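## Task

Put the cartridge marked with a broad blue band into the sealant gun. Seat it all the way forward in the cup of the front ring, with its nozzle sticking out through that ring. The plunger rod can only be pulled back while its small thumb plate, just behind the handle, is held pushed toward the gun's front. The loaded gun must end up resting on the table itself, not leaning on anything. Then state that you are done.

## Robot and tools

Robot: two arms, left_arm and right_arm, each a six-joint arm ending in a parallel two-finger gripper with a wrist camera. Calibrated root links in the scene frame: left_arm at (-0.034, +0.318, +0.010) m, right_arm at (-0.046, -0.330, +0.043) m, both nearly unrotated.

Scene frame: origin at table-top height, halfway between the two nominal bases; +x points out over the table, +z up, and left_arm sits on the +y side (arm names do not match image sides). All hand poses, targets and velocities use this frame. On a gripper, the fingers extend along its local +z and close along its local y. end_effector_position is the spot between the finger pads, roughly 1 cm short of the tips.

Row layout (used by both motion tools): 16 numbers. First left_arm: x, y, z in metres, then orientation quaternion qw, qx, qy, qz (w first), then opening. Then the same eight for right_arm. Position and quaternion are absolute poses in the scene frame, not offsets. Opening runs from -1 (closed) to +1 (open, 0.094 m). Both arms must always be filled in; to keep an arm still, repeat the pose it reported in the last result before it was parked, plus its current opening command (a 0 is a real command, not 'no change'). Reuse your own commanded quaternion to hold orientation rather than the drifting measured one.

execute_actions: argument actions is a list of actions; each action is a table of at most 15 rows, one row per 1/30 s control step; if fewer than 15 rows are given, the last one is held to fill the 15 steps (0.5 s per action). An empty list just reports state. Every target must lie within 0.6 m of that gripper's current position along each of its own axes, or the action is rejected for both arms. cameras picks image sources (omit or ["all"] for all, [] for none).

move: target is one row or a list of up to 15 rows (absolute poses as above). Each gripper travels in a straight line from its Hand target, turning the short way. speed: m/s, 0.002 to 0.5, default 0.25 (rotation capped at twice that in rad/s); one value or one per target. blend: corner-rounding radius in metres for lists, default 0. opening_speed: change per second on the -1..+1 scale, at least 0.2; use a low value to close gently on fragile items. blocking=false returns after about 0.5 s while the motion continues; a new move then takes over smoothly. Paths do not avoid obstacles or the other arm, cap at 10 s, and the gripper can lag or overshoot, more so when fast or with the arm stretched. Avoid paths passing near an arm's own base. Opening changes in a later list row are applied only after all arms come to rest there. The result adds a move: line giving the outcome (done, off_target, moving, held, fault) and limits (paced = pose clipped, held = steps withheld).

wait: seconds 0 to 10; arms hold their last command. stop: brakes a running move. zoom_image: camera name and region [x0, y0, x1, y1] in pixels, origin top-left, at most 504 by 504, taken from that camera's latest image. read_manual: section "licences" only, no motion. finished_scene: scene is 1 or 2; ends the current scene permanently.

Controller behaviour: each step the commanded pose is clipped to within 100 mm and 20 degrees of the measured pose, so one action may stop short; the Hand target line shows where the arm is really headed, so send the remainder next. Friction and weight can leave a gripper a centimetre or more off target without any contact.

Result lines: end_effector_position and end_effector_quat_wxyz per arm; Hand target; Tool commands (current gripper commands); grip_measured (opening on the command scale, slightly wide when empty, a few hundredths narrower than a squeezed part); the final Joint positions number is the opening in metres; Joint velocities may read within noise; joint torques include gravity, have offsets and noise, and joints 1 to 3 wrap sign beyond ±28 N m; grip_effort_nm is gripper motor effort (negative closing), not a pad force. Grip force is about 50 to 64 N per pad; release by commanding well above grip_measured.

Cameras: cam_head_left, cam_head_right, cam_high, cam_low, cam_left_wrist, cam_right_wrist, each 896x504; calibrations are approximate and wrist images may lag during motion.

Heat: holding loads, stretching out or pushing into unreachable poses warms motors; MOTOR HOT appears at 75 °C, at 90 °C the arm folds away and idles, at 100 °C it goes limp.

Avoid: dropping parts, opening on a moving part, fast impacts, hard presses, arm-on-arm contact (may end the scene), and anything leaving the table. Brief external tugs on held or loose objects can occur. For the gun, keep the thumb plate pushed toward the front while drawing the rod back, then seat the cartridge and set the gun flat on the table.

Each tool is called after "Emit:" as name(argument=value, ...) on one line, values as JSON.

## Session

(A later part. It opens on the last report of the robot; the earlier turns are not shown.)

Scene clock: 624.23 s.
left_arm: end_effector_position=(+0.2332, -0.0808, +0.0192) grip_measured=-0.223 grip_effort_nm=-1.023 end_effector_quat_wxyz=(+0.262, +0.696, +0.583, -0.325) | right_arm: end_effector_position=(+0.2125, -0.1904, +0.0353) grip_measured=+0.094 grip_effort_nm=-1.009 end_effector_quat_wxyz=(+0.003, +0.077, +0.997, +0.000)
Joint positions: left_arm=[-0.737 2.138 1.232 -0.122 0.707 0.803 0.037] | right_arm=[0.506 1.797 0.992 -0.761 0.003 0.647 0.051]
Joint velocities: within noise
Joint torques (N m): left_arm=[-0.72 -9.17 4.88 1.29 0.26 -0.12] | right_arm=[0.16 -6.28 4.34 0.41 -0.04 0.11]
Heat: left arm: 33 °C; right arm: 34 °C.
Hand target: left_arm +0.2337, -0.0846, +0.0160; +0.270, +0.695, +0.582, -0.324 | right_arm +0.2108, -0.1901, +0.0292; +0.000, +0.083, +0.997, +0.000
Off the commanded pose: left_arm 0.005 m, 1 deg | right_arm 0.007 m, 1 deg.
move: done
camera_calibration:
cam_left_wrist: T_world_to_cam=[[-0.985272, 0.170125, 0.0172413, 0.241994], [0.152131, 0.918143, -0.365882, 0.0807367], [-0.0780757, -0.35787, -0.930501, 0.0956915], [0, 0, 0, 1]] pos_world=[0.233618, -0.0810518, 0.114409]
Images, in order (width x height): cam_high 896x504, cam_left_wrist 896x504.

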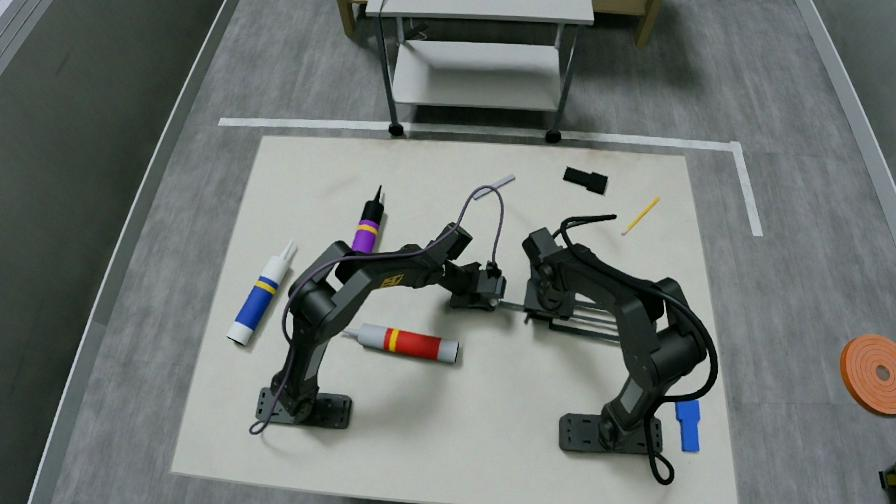

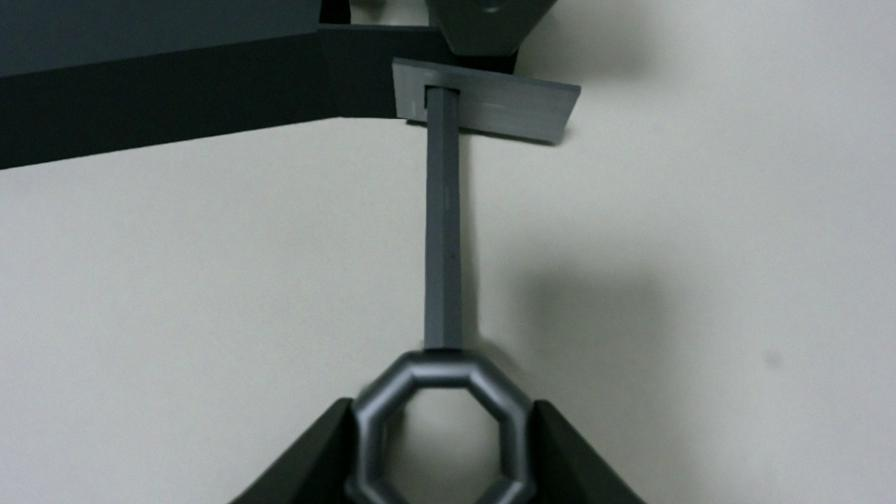

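Emit:
move(target=[0.2455, -0.025, 0.018, 0.2713, 0.6946, 0.5820, -0.3239, -0.45, 0.211, -0.190, 0.029, 0, 0.083, 0.9965, 0, 0.04], speed=0.05)

Scene clock: 636.40 s.
left_arm: end_effector_position=(+0.2324, -0.0651, +0.0184) grip_measured=-0.223 grip_effort_nm=-1.018 end_effector_quat_wxyz=(+0.285, +0.690, +0.562, -0.355) | right_arm: end_effector_position=(+0.2110, -0.1777, +0.0354) grip_measured=+0.093 grip_effort_nm=-1.009 end_effector_quat_wxyz=(+0.009, +0.074, +0.997, +0.009)
Joint positions: left_arm=[-0.685 2.127 1.145 -0.022 0.804 0.842 0.036] | right_arm=[0.541 1.797 0.992 -0.741 -0.005 0.676 0.051]
Joint velocities: within noise
Joint torques (N m): left_arm=[5.27 -13.49 2.33 0.05 0.14 0.89] | right_arm=[-2.21 -6.35 4.38 0.22 0.04 -0.09]
Heat: left arm: 34 °C; right arm: 34 °C.
Hand target: left_arm +0.2405, -0.0321, +0.0183; +0.275, +0.692, +0.579, -0.333 | right_arm +0.2096, -0.1882, +0.0293; +0.000, +0.084, +0.996, +0.000
Off the commanded pose: left_arm 0.042 m, 5 deg | right_arm 0.014 m, 2 deg.
move: off_target (left_arm, right_arm)
camera_calibration:
cam_left_wrist: T_world_to_cam=[[-0.981096, 0.193323, 0.00880908, 0.239214], [0.169606, 0.88087, -0.441929, 0.0610661], [-0.0931949, -0.43208, -0.897007, 0.098594], [0, 0, 0, 1]] pos_world=[0.233524, -0.0574365, 0.113319]
cam_right_wrist: T_world_to_cam=[[-0.161022, -0.986907, -0.00927103, -0.140683], [-0.909065, 0.144651, 0.39074, 0.243806], [-0.384283, 0.0713458, -0.920454, 0.208943], [0, 0, 0, 1]] pos_world=[0.279275, -0.189015, 0.0957533]

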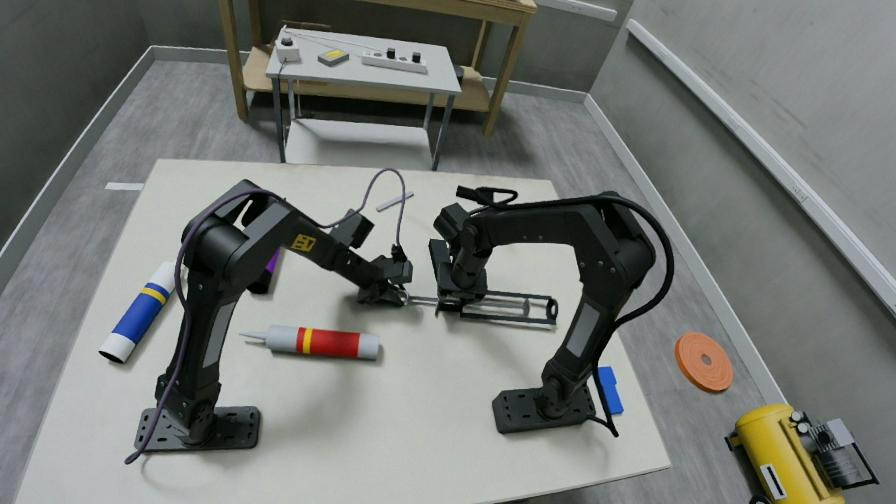

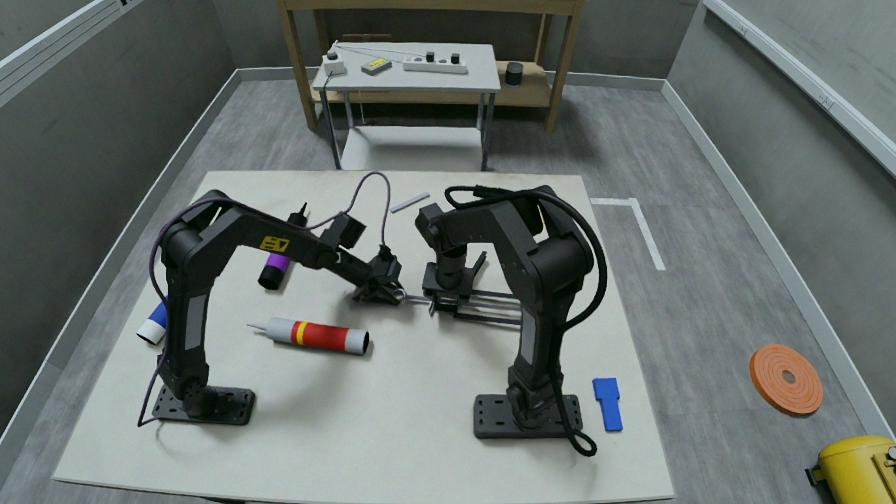

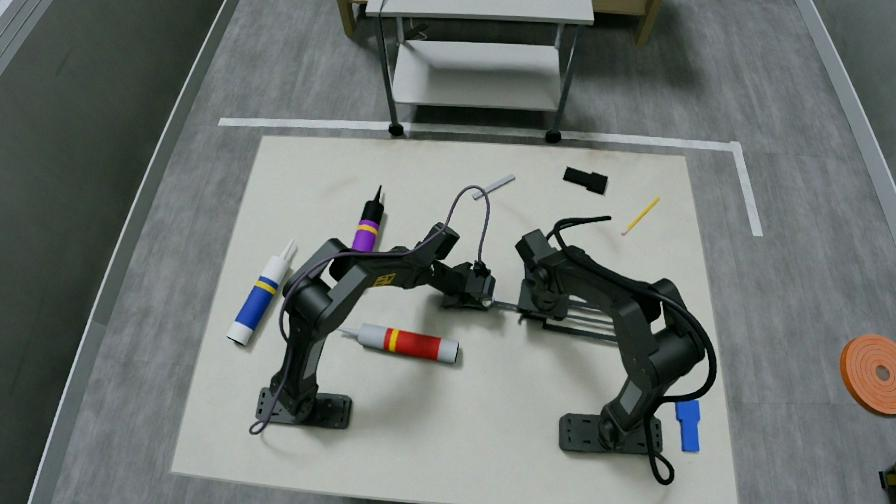

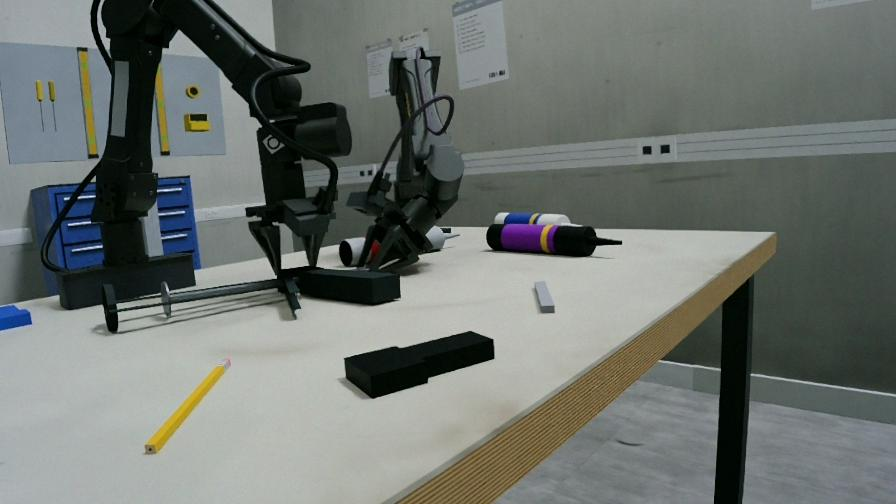

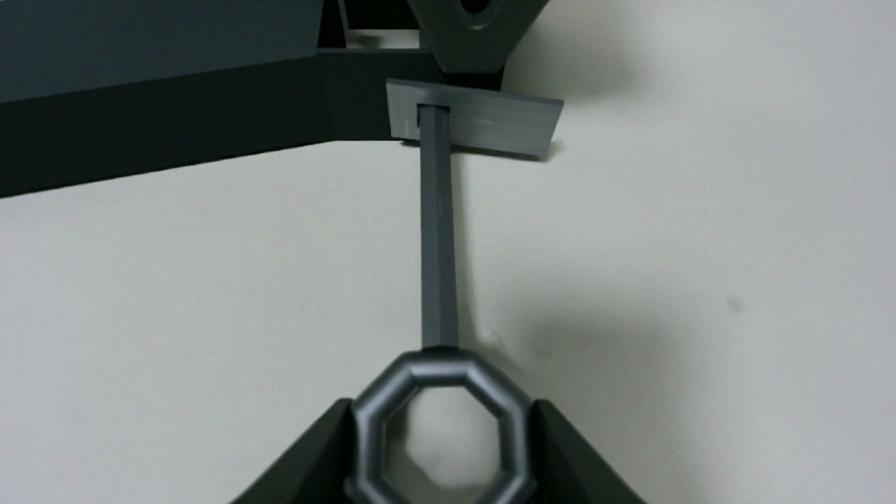

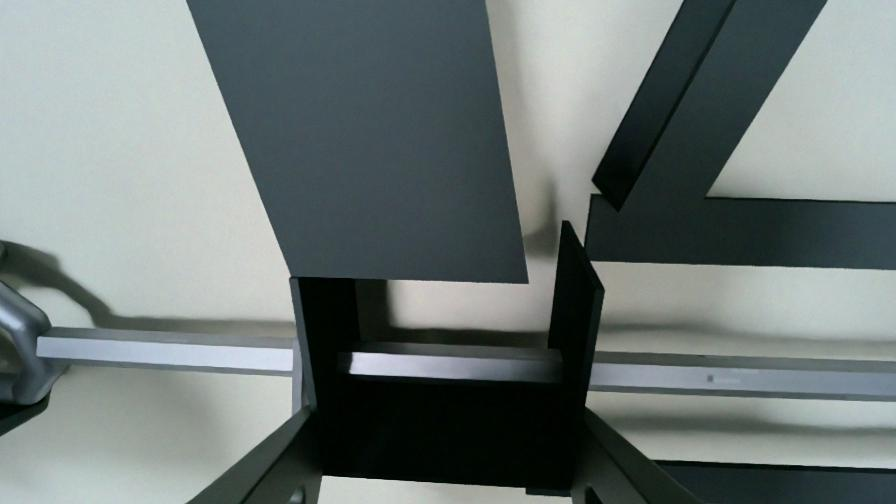

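Emit:
zoom_image(camera="cam_left_wrist", region=[300, 0, 620, 200])

Emit:
zoom_image(camera="cam_right_wrist", region=[230, 300, 430, 440])

Scaled by 1.575 from the camera's 896x504 image, which has a finer 1280x720 frame.

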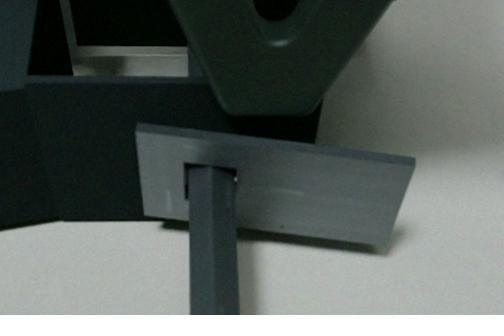

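Scaled by 2.520 from the camera's 896x504 image, which has a finer 1280x720 frame.

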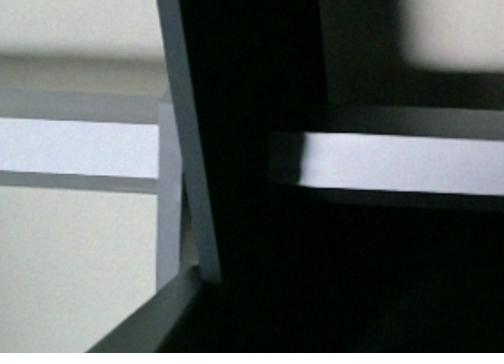

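Emit:
move(target=[[0.2350, -0.082, 0.018, 0.2713, 0.6946, 0.5820, -0.3239, -0.45, 0.211, -0.190, 0.031, 0, 0.083, 0.9965, 0, 0.04],[0.2350, -0.082, 0.018, 0.2713, 0.6946, 0.5820, -0.3239, -0.45, 0.211, -0.190, 0.031, 0, 0.083, 0.9965, 0, 0.35],[0.2350, -0.082, 0.018, 0.2713, 0.6946, 0.5820, -0.3239, -0.45, 0.2105, -0.190, 0.019, 0, 0.083, 0.9965, 0, 0.35]], speed=0.05, opening_speed=0.8, cameras=["cam_left_wrist","cam_right_wrist"])

Emit:
zoom_image(camera="cam_left_wrist", region=[300, 0, 620, 200])

Emit:
zoom_image(camera="cam_right_wrist", region=[200, 300, 700, 504])

Scene clock: 735.57 s.
left_arm: end_effector_position=(+0.2326, -0.0743, +0.0183) grip_measured=-0.223 grip_effort_nm=-1.018 end_effector_quat_wxyz=(+0.274, +0.691, +0.578, -0.335) | right_arm: end_effector_position=(+0.2127, -0.1895, +0.0310) grip_measured=+0.348 grip_effort_nm=0.144 end_effector_quat_wxyz=(+0.003, +0.084, +0.996, +0.004)
Joint positions: left_arm=[-0.718 2.127 1.181 -0.061 0.738 0.805 0.036] | right_arm=[0.504 1.805 0.981 -0.738 -0.003 0.659 0.063]
Joint velocities: within noise
Joint torques (N m): left_arm=[-0.59 -8.79 7.95 0.71 -0.04 -0.13] | right_arm=[-0.49 -5.37 3.56 0.62 0.01 -0.1]
Heat: left arm: 39 °C; right arm: 34 °C.
Hand target: left_arm +0.2394, -0.0771, +0.0163; +0.271, +0.691, +0.589, -0.319 | right_arm +0.2116, -0.1925, +0.0197; +0.000, +0.083, +0.997, +0.000
Off the commanded pose: left_arm 0.008 m, 1 deg | right_arm 0.012 m, 1 deg.
move: off_target (right_arm)
camera_calibration:
cam_left_wrist: T_world_to_cam=[[-0.985489, 0.169336, 0.0116985, 0.240385], [0.150858, 0.905373, -0.396915, 0.074461], [-0.0778036, -0.389391, -0.917781, 0.0944881], [0, 0, 0, 1]] pos_world=[0.233015, -0.0713281, 0.113462]
cam_right_wrist: T_world_to_cam=[[-0.180745, -0.983528, 0.00176037, -0.147653], [-0.901037, 0.166302, 0.400594, 0.250884], [-0.394288, 0.070819, -0.916254, 0.208267], [0, 0, 0, 1]] pos_world=[0.281485, -0.201693, 0.0905827]
Images, in order (width x height): cam_left_wrist 896x504, cam_right_wrist 896x504.

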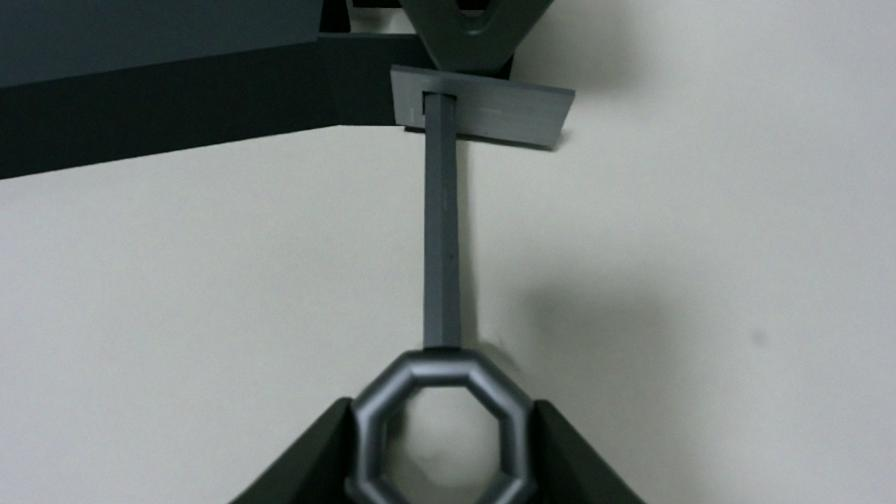

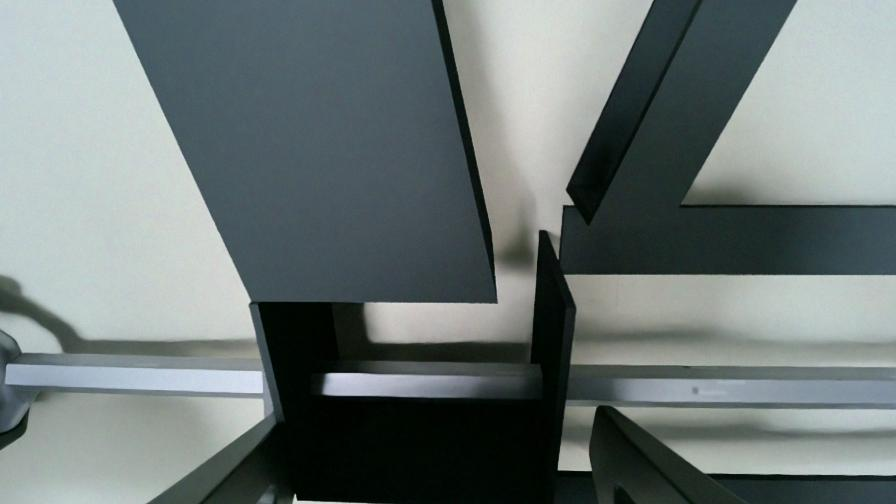

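Scaled by 1.575 from the camera's 896x504 image, which has a finer 1280x720 frame.

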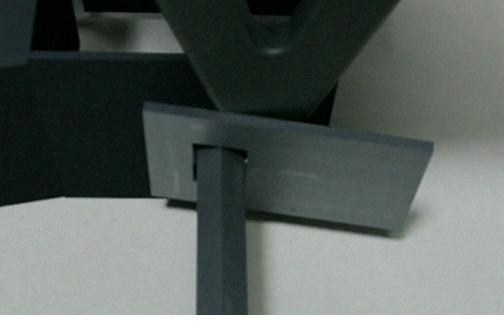

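Scaled by 1.008 from the camera's 896x504 image, which has a finer 1280x720 frame.

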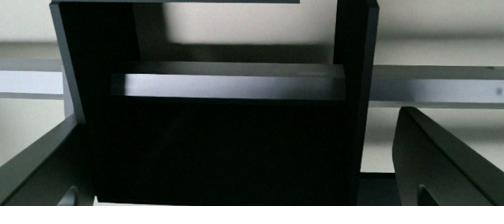

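Emit:
move(target=[[0.2350, -0.082, 0.018, 0.2713, 0.6946, 0.5820, -0.3239, -0.45, 0.211, -0.187, 0.060, 0, 0.083, 0.9965, 0, 0.35],[0.2350, -0.082, 0.018, 0.2713, 0.6946, 0.5820, -0.3239, -0.45, 0.211, -0.187, 0.060, 0, 0.083, 0.9965, 0, 1.0]], speed=0.08, cameras=["cam_left_wrist","cam_right_wrist"])

Emit:
zoom_image(camera="cam_left_wrist", region=[300, 0, 620, 200])

Scene clock: 755.10 s.
left_arm: end_effector_position=(+0.2316, -0.0751, +0.0181) grip_measured=-0.223 grip_effort_nm=-1.018 end_effector_quat_wxyz=(+0.273, +0.691, +0.579, -0.335) | right_arm: end_effector_position=(+0.2038, -0.1893, +0.0477) grip_measured=+0.998 grip_effort_nm=0.149 end_effector_quat_wxyz=(-0.015, +0.077, +0.997, -0.008)
Joint positions: left_arm=[-0.721 2.127 1.181 -0.061 0.737 0.802 0.036] | right_arm=[0.519 1.78 1.027 -0.851 -0.003 0.661 0.094]
Joint velocities: within noise
Joint torques (N m): left_arm=[-1.26 -8.79 7.98 0.76 0.03 -0.09] | right_arm=[0.61 -9.39 7.42 -0.06 0.02 0.09]
Heat: left arm: 36 °C; right arm: 33 °C.
Hand target: left_arm +0.2351, -0.0814, +0.0180; +0.272, +0.694, +0.583, -0.324 | right_arm +0.2094, -0.1845, +0.0597; +0.000, +0.079, +0.997, +0.000
Off the commanded pose: left_arm 0.008 m, 1 deg | right_arm 0.014 m, 2 deg.
move: off_target (right_arm); target 2's new opening was sent with right_arm's hand 0.014 m and 2 deg from that target
camera_calibration:
cam_left_wrist: T_world_to_cam=[[-0.985414, 0.169642, 0.0134123, 0.239502], [0.150564, 0.905888, -0.39585, 0.0752984], [-0.0793029, -0.388057, -0.918217, 0.0944389], [0, 0, 0, 1]] pos_world=[0.232161, -0.0721939, 0.11331]
cam_right_wrist: T_world_to_cam=[[-0.16658, -0.985614, 0.0285619, -0.153661], [-0.887624, 0.162507, 0.430947, 0.23119], [-0.429389, 0.046435, -0.901925, 0.22193], [0, 0, 0, 1]] pos_world=[0.274907, -0.199326, 0.104922]
Images, in order (width x height): cam_left_wrist 896x504, cam_right_wrist 896x504.

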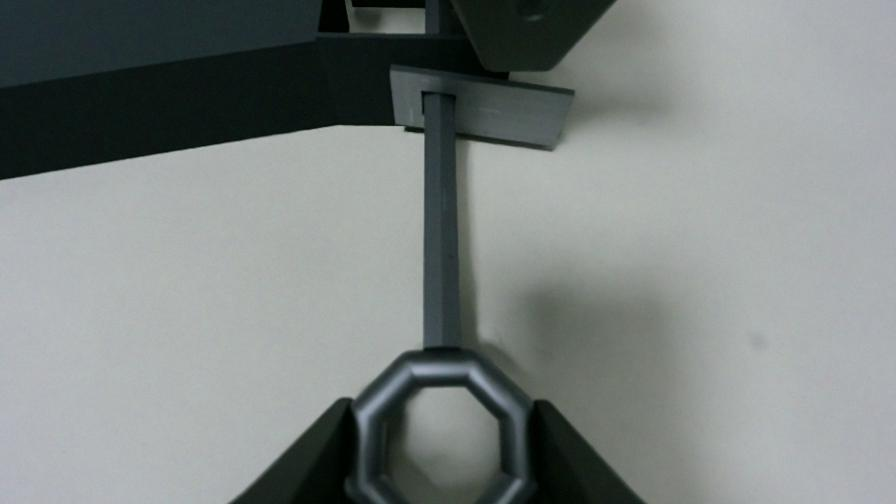

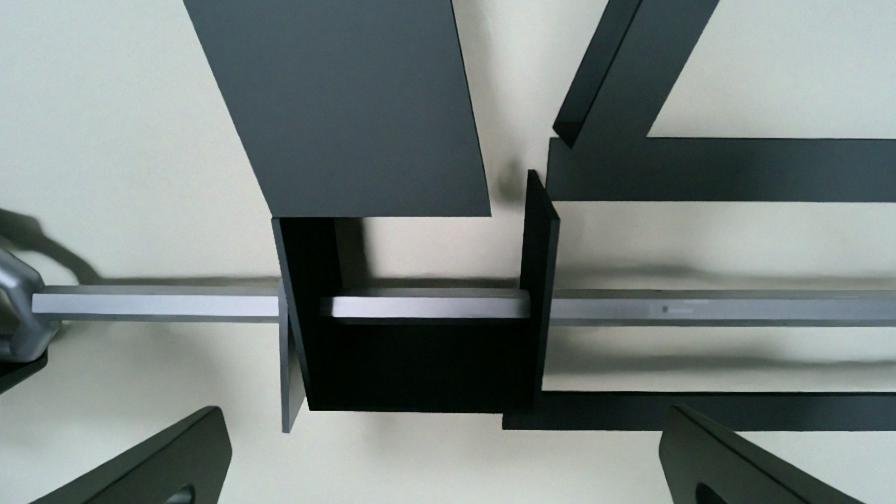

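Scaled by 1.575 from the camera's 896x504 image, which has a finer 1280x720 frame.

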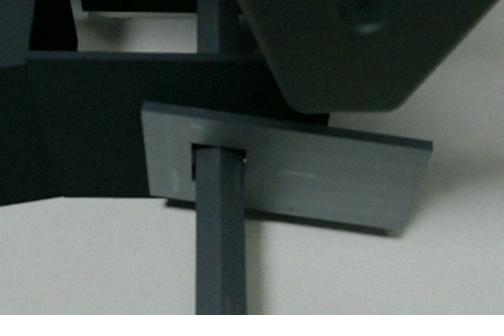

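Emit:
move(target=[0.2350, -0.082, 0.018, 0.2713, 0.6946, 0.5820, -0.3239, -0.45, 0.214, -0.188, 0.021, 0, 0.083, 0.9965, 0, 1.0], speed=0.05, cameras=["cam_left_wrist","cam_right_wrist"])

Emit:
zoom_image(camera="cam_left_wrist", region=[300, 0, 620, 200])

Scene clock: 780.73 s.
left_arm: end_effector_position=(+0.2316, -0.0751, +0.0181) grip_measured=-0.223 grip_effort_nm=-1.018 end_effector_quat_wxyz=(+0.273, +0.691, +0.579, -0.335) | right_arm: end_effector_position=(+0.2084, -0.1868, +0.0255) grip_measured=+0.998 grip_effort_nm=0.149 end_effector_quat_wxyz=(-0.008, +0.081, +0.997, -0.003)
Joint positions: left_arm=[-0.721 2.127 1.181 -0.061 0.737 0.802 0.036] | right_arm=[0.519 1.831 0.989 -0.745 -0.003 0.669 0.094]
Joint velocities: within noise
Joint torques (N m): left_arm=[-1.37 -8.76 8.09 0.78 0.02 -0.08] | right_arm=[-0.9 -6.68 4.42 0.53 0.02 -0.01]
Heat: left arm: 36 °C; right arm: 36 °C.
Hand target: left_arm +0.2349, -0.0817, +0.0181; +0.272, +0.694, +0.582, -0.324 | right_arm +0.2131, -0.1884, +0.0207; -0.001, +0.087, +0.996, -0.001
Off the commanded pose: left_arm 0.008 m, 1 deg | right_arm 0.007 m, 1 deg.
move: done
camera_calibration:
cam_left_wrist: T_world_to_cam=[[-0.985414, 0.169642, 0.0134123, 0.239502], [0.150564, 0.905888, -0.39585, 0.0752984], [-0.0793029, -0.388057, -0.918217, 0.0944389], [0, 0, 0, 1]] pos_world=[0.232161, -0.0721939, 0.11331]
cam_right_wrist: T_world_to_cam=[[-0.174479, -0.984494, 0.0181488, -0.147583], [-0.892666, 0.16593, 0.419065, 0.246487], [-0.415578, 0.0569173, -0.907775, 0.202962], [0, 0, 0, 1]] pos_world=[0.278627, -0.197746, 0.0836279]
Images, in order (width x height): cam_left_wrist 896x504, cam_right_wrist 896x504.

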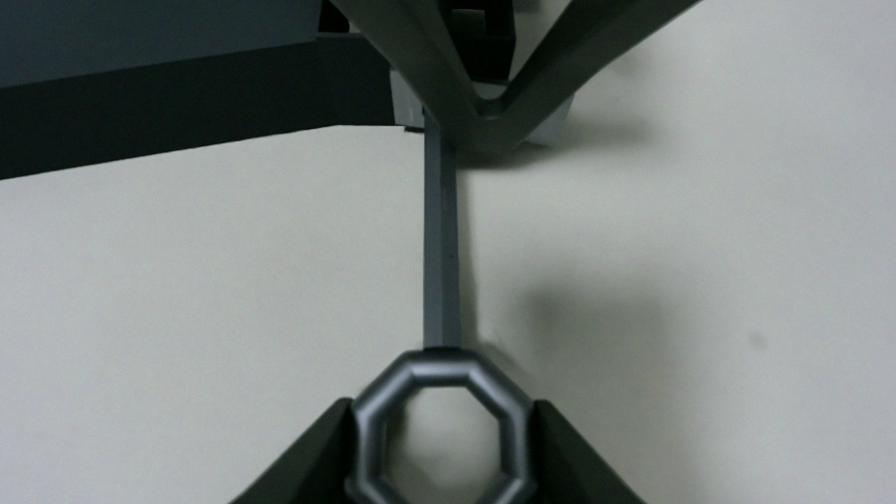

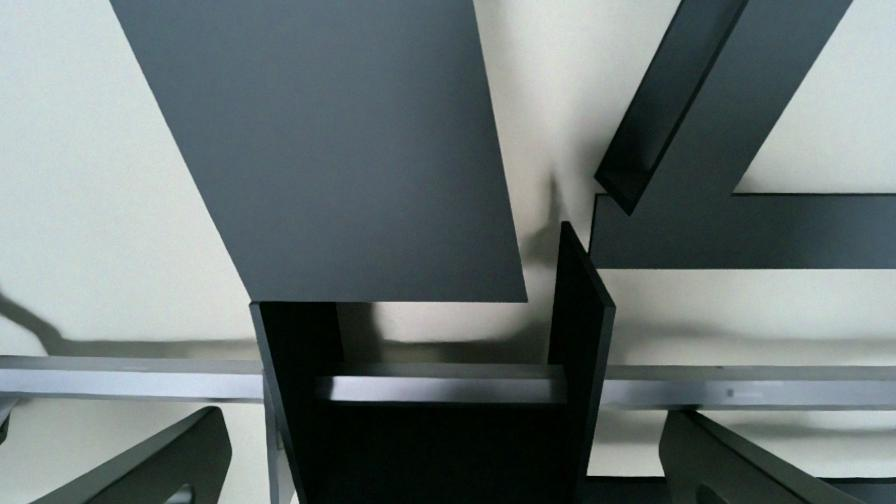

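Scaled by 1.575 from the camera's 896x504 image, which has a finer 1280x720 frame.

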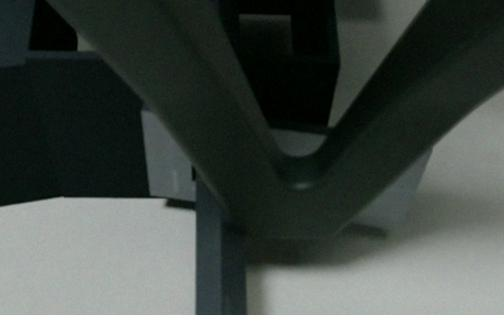

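Emit:
move(target=[[0.2350, -0.082, 0.018, 0.2713, 0.6946, 0.5820, -0.3239, -0.45, 0.2095, -0.189, 0.022, 0, 0.083, 0.9965, 0, 1.0],[0.2350, -0.082, 0.018, 0.2713, 0.6946, 0.5820, -0.3239, -0.45, 0.2095, -0.189, 0.022, 0, 0.083, 0.9965, 0, 0.2]], speed=0.05, opening_speed=0.6, cameras=["cam_left_wrist","cam_right_wrist"])

Emit:
zoom_image(camera="cam_left_wrist", region=[300, 0, 620, 200])

Emit:
zoom_image(camera="cam_right_wrist", region=[200, 300, 700, 504])

Scene clock: 799.30 s.
left_arm: end_effector_position=(+0.2312, -0.0775, +0.0184) grip_measured=-0.223 grip_effort_nm=-1.018 end_effector_quat_wxyz=(+0.273, +0.692, +0.580, -0.332) | right_arm: end_effector_position=(+0.2082, -0.1856, +0.0226) grip_measured=+0.202 grip_effort_nm=-0.579 end_effector_quat_wxyz=(-0.008, +0.078, +0.997, +0.005)
Joint positions: left_arm=[-0.729 2.127 1.186 -0.061 0.726 0.794 0.036] | right_arm=[0.515 1.831 0.975 -0.722 -0.017 0.658 0.056]
Joint velocities: within noise
Joint torques (N m): left_arm=[-0.75 -8.83 7.64 0.76 0.11 0] | right_arm=[-0.55 -7.95 4.38 0.3 0.14 -0.03]
Heat: left arm: 35 °C; right arm: 34 °C.
Hand target: left_arm +0.2349, -0.0821, +0.0181; +0.272, +0.695, +0.582, -0.324 | right_arm +0.2105, -0.1899, +0.0222; +0.000, +0.081, +0.997, +0.000
Off the commanded pose: left_arm 0.006 m, 1 deg | right_arm 0.004 m, 1 deg.
move: done
camera_calibration:
cam_left_wrist: T_world_to_cam=[[-0.985947, 0.166715, 0.010677, 0.239451], [0.149339, 0.908222, -0.390935, 0.0780781], [-0.0748719, -0.383846, -0.920357, 0.0930781], [0, 0, 0, 1]] pos_world=[0.231395, -0.0751048, 0.113632]
cam_right_wrist: T_world_to_cam=[[-0.168613, -0.985681, 0.00145333, -0.147531], [-0.894218, 0.153587, 0.420459, 0.245259], [-0.414662, 0.0695952, -0.90731, 0.202341], [0, 0, 0, 1]] pos_world=[0.278343, -0.197169, 0.0806792]
Images, in order (width x height): cam_left_wrist 896x504, cam_right_wrist 896x504.

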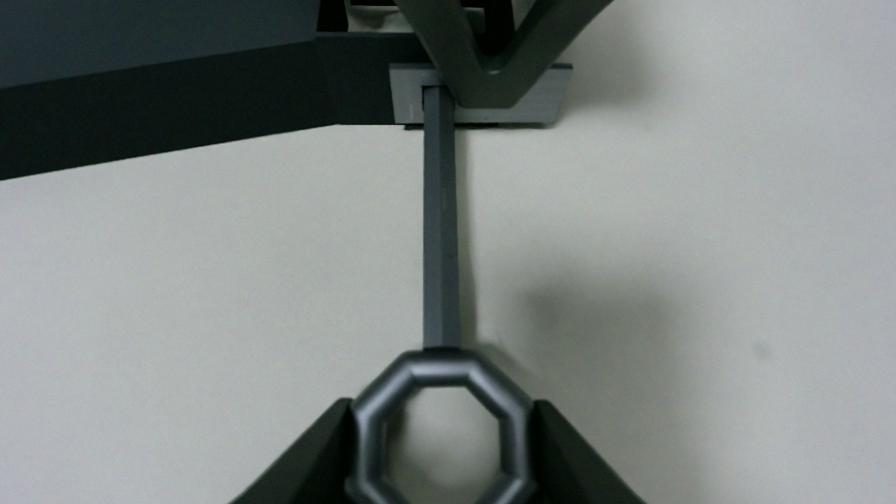

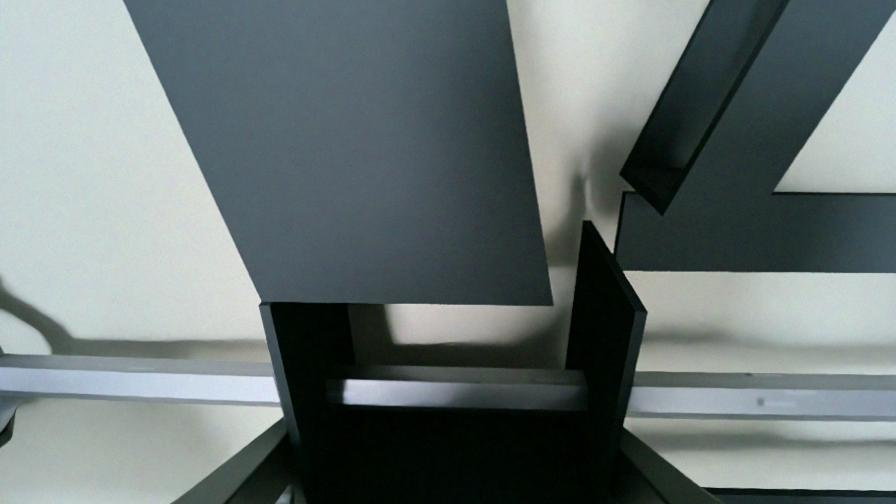

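Scaled by 1.575 from the camera's 896x504 image, which has a finer 1280x720 frame.

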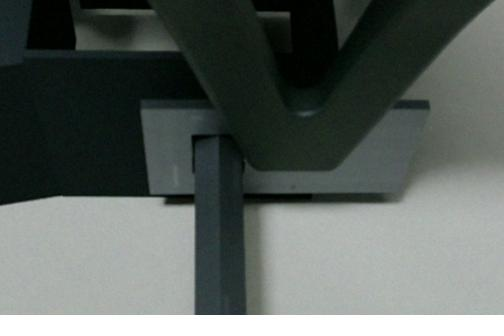

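Scaled by 1.008 from the camera's 896x504 image, which has a finer 1280x720 frame.

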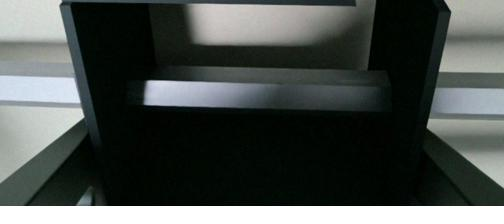

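Emit:
move(target=[[0.2350, -0.082, 0.018, 0.2713, 0.6946, 0.5820, -0.3239, -0.45, 0.2095, -0.189, 0.022, 0, 0.083, 0.9965, 0, 0.05],[0.2370, -0.058, 0.018, 0.2713, 0.6946, 0.5820, -0.3239, -0.45, 0.2095, -0.189, 0.022, 0, 0.083, 0.9965, 0, 0.05]], speed=0.05, opening_speed=0.5, cameras=["cam_left_wrist","cam_right_wrist","cam_head_left"])

Scene clock: 816.33 s.
left_arm: end_effector_position=(+0.2322, -0.0747, +0.0181) grip_measured=-0.223 grip_effort_nm=-1.013 end_effector_quat_wxyz=(+0.274, +0.692, +0.578, -0.335) | right_arm: end_effector_position=(+0.2084, -0.1837, +0.0226) grip_measured=+0.182 grip_effort_nm=-1.009 end_effector_quat_wxyz=(-0.006, +0.078, +0.997, +0.007)
Joint positions: left_arm=[-0.72 2.127 1.181 -0.061 0.737 0.805 0.036] | right_arm=[0.519 1.831 0.975 -0.718 -0.019 0.662 0.056]
Joint velocities: within noise
Joint torques (N m): left_arm=[1.87 -11.34 3.67 0.65 0.24 0.51] | right_arm=[-0.17 -7.94 4.29 0.27 0.15 0.06]
Heat: left arm: 36 °C; right arm: 34 °C.
Hand target: left_arm +0.2332, -0.0613, +0.0180; +0.271, +0.697, +0.578, -0.326 | right_arm +0.2091, -0.1876, +0.0220; +0.000, +0.083, +0.997, +0.001
Off the commanded pose: left_arm 0.017 m, 1 deg | right_arm 0.005 m, 1 deg.
move: off_target (left_arm)
camera_calibration:
cam_left_wrist: T_world_to_cam=[[-0.985378, 0.170028, 0.0110203, 0.24009], [0.151844, 0.905651, -0.395904, 0.0745239], [-0.0772955, -0.388442, -0.918226, 0.0941504], [0, 0, 0, 1]] pos_world=[0.232541, -0.0717429, 0.11331]
cam_right_wrist: T_world_to_cam=[[-0.168618, -0.985678, -0.00254615, -0.145472], [-0.89557, 0.152123, 0.418107, 0.245206], [-0.411732, 0.0727806, -0.908394, 0.202286], [0, 0, 0, 1]] pos_world=[0.278358, -0.195413, 0.0808628]
Images, in order (width x height): cam_head_left 896x504, cam_left_wrist 896x504, cam_right_wrist 896x504.

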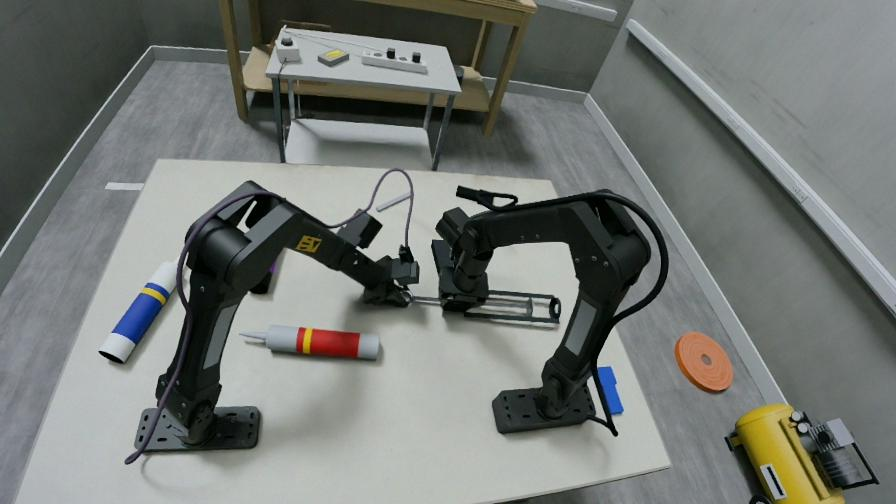

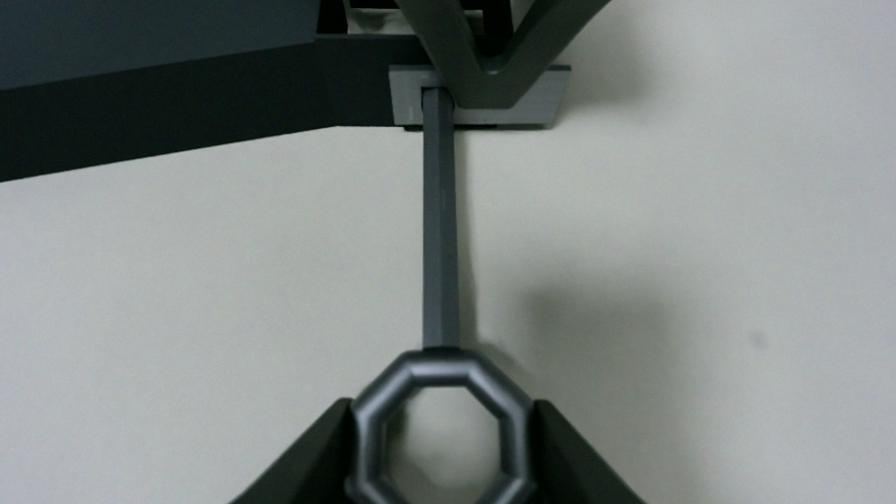

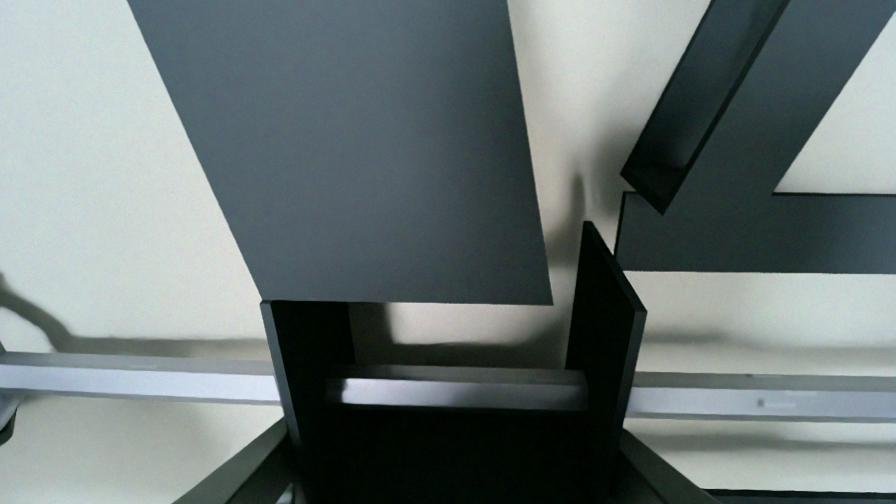

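Emit:
move(target=[0.2420, -0.030, 0.018, 0.2713, 0.6946, 0.5820, -0.3239, -0.5, 0.2095, -0.189, 0.022, 0, 0.083, 0.9965, 0, 0.02], speed=0.05, cameras=["cam_left_wrist","cam_right_wrist","cam_high"])

Scene clock: 825.23 s.
left_arm: end_effector_position=(+0.2364, -0.0571, +0.0177) grip_measured=-0.223 grip_effort_nm=-1.028 end_effector_quat_wxyz=(+0.284, +0.691, +0.567, -0.347) | right_arm: end_effector_position=(+0.2089, -0.1815, +0.0226) grip_measured=+0.182 grip_effort_nm=-1.009 end_effector_quat_wxyz=(-0.004, +0.079, +0.997, +0.009)
Joint positions: left_arm=[-0.668 2.116 1.137 -0.042 0.795 0.862 0.036] | right_arm=[0.524 1.831 0.975 -0.712 -0.02 0.67 0.056]
Joint velocities: within noise
Joint torques (N m): left_arm=[3.58 -12.83 3.07 0.16 0.15 0.61] | right_arm=[-0.9 -7.97 4.3 0.19 0.17 -0.02]
Heat: left arm: 37 °C; right arm: 34 °C.
Hand target: left_arm +0.2397, -0.0329, +0.0188; +0.273, +0.693, +0.580, -0.330 | right_arm +0.2091, -0.1889, +0.0220; -0.001, +0.085, +0.996, +0.000
Off the commanded pose: left_arm 0.028 m, 4 deg | right_arm 0.008 m, 1 deg.
move: off_target (left_arm)
camera_calibration:
cam_left_wrist: T_world_to_cam=[[-0.983017, 0.183471, 0.00396375, 0.241538], [0.164078, 0.888374, -0.428802, 0.0545785], [-0.0821941, -0.420869, -0.90339, 0.0999521], [0, 0, 0, 1]] pos_world=[0.236696, -0.0507347, 0.112742]
cam_right_wrist: T_world_to_cam=[[-0.171617, -0.985135, -0.00750326, -0.142425], [-0.896967, 0.153099, 0.414742, 0.24589], [-0.407428, 0.0779069, -0.909908, 0.202415], [0, 0, 0, 1]] pos_world=[0.278582, -0.193723, 0.0811293]
Images, in order (width x height): cam_high 896x504, cam_left_wrist 896x504, cam_right_wrist 896x504.

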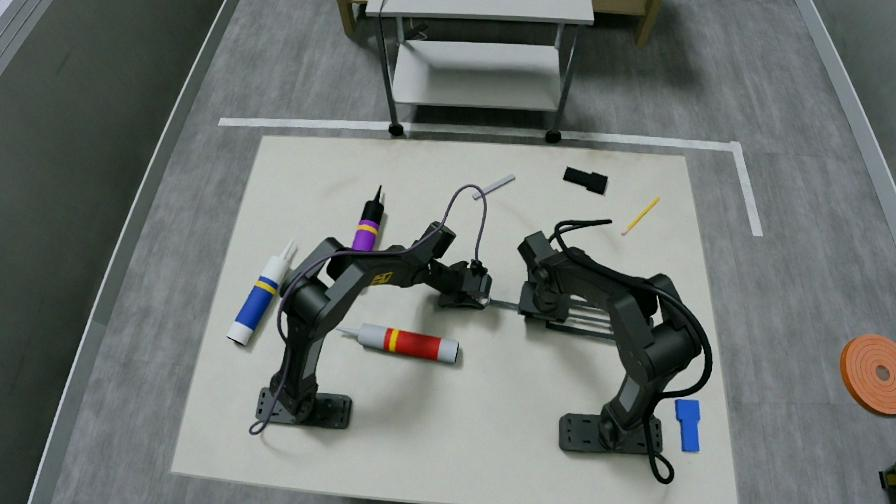

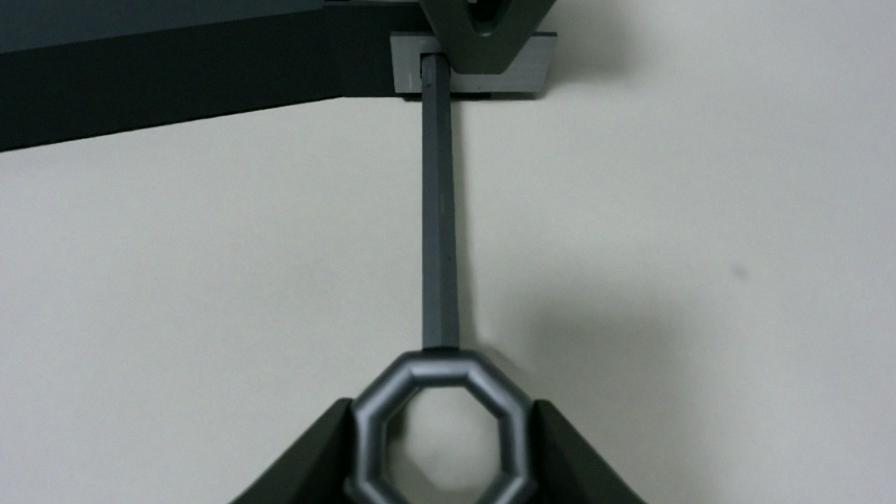

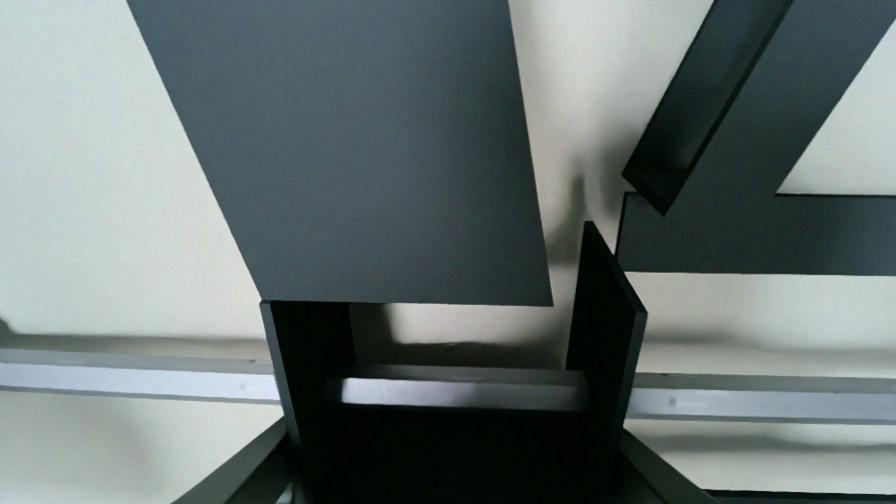

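Emit:
move(target=[0.2560, 0.040, 0.020, 0.2713, 0.6946, 0.5820, -0.3239, -0.5, 0.2095, -0.192, 0.022, 0, 0.083, 0.9965, 0, 0.02], speed=0.06, cameras=["cam_left_wrist","cam_right_wrist","cam_high"])

Scene clock: 846.93 s.
left_arm: end_effector_position=(+0.2507, +0.0139, +0.0163) grip_measured=-0.223 grip_effort_nm=-1.018 end_effector_quat_wxyz=(+0.285, +0.692, +0.564, -0.349) | right_arm: end_effector_position=(+0.2108, -0.1805, +0.0239) grip_measured=+0.182 grip_effort_nm=-1.009 end_effector_quat_wxyz=(+0.000, +0.082, +0.997, +0.012)
Joint positions: left_arm=[-0.482 2.066 1.071 -0.216 0.882 1.119 0.036] | right_arm=[0.524 1.826 0.975 -0.706 -0.02 0.675 0.056]
Joint velocities: within noise
Joint torques (N m): left_arm=[3.96 -12.36 3.99 -0.13 -0.03 0.53] | right_arm=[-1.66 -7.97 3.84 0.18 0.16 -0.18]
Heat: left arm: 42 °C; right arm: 34 °C.
Hand target: left_arm +0.2555, +0.0378, +0.0199; +0.275, +0.692, +0.583, -0.326 | right_arm +0.2096, -0.1915, +0.0221; +0.000, +0.083, +0.997, +0.001
Off the commanded pose: left_arm 0.027 m, 4 deg | right_arm 0.012 m, 1 deg.
move: off_target (left_arm, right_arm)
camera_calibration:
cam_left_wrist: T_world_to_cam=[[-0.981694, 0.190458, 0.00153945, 0.242169], [0.171108, 0.885448, -0.432092, -0.013199], [-0.0836585, -0.423919, -0.901828, 0.130096], [0, 0, 0, 1]] pos_world=[0.250878, 0.0207143, 0.111249]
cam_right_wrist: T_world_to_cam=[[-0.176047, -0.984278, -0.0142747, -0.1398], [-0.900066, 0.155079, 0.407225, 0.248079], [-0.398609, 0.0845387, -0.913216, 0.203683], [0, 0, 0, 1]] pos_world=[0.279866, -0.193293, 0.0829868]
Images, in order (width x height): cam_high 896x504, cam_left_wrist 896x504, cam_right_wrist 896x504.

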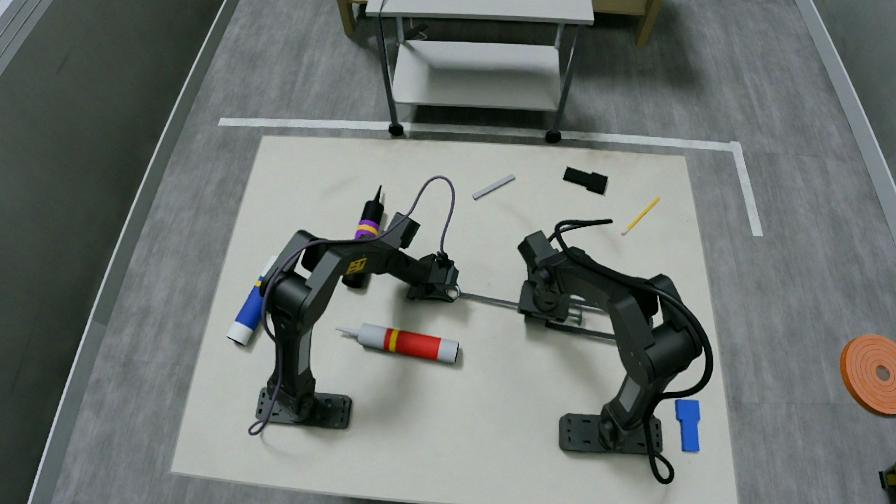

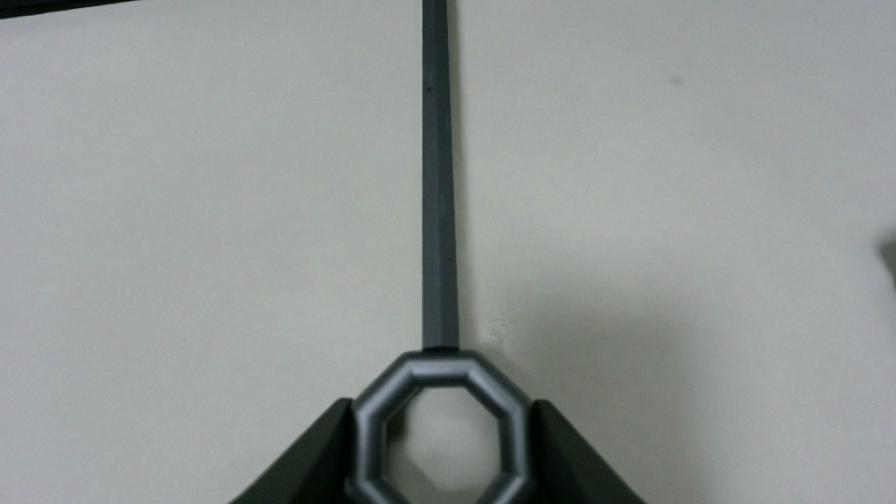

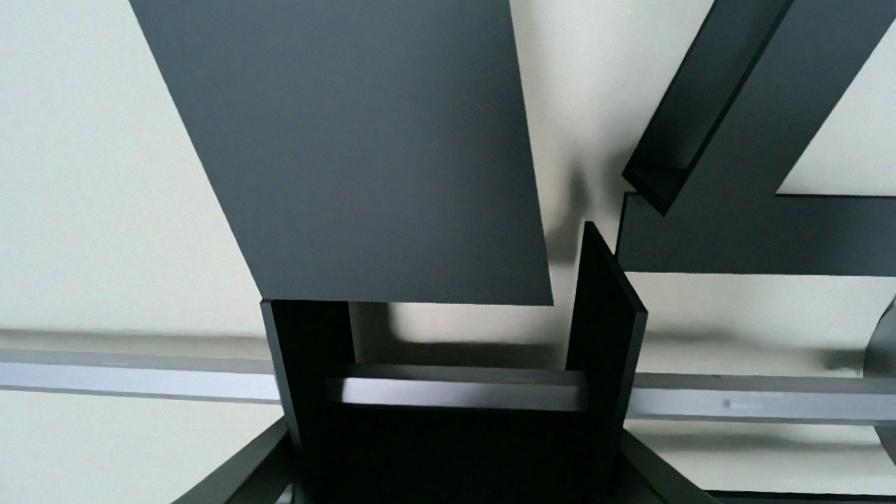

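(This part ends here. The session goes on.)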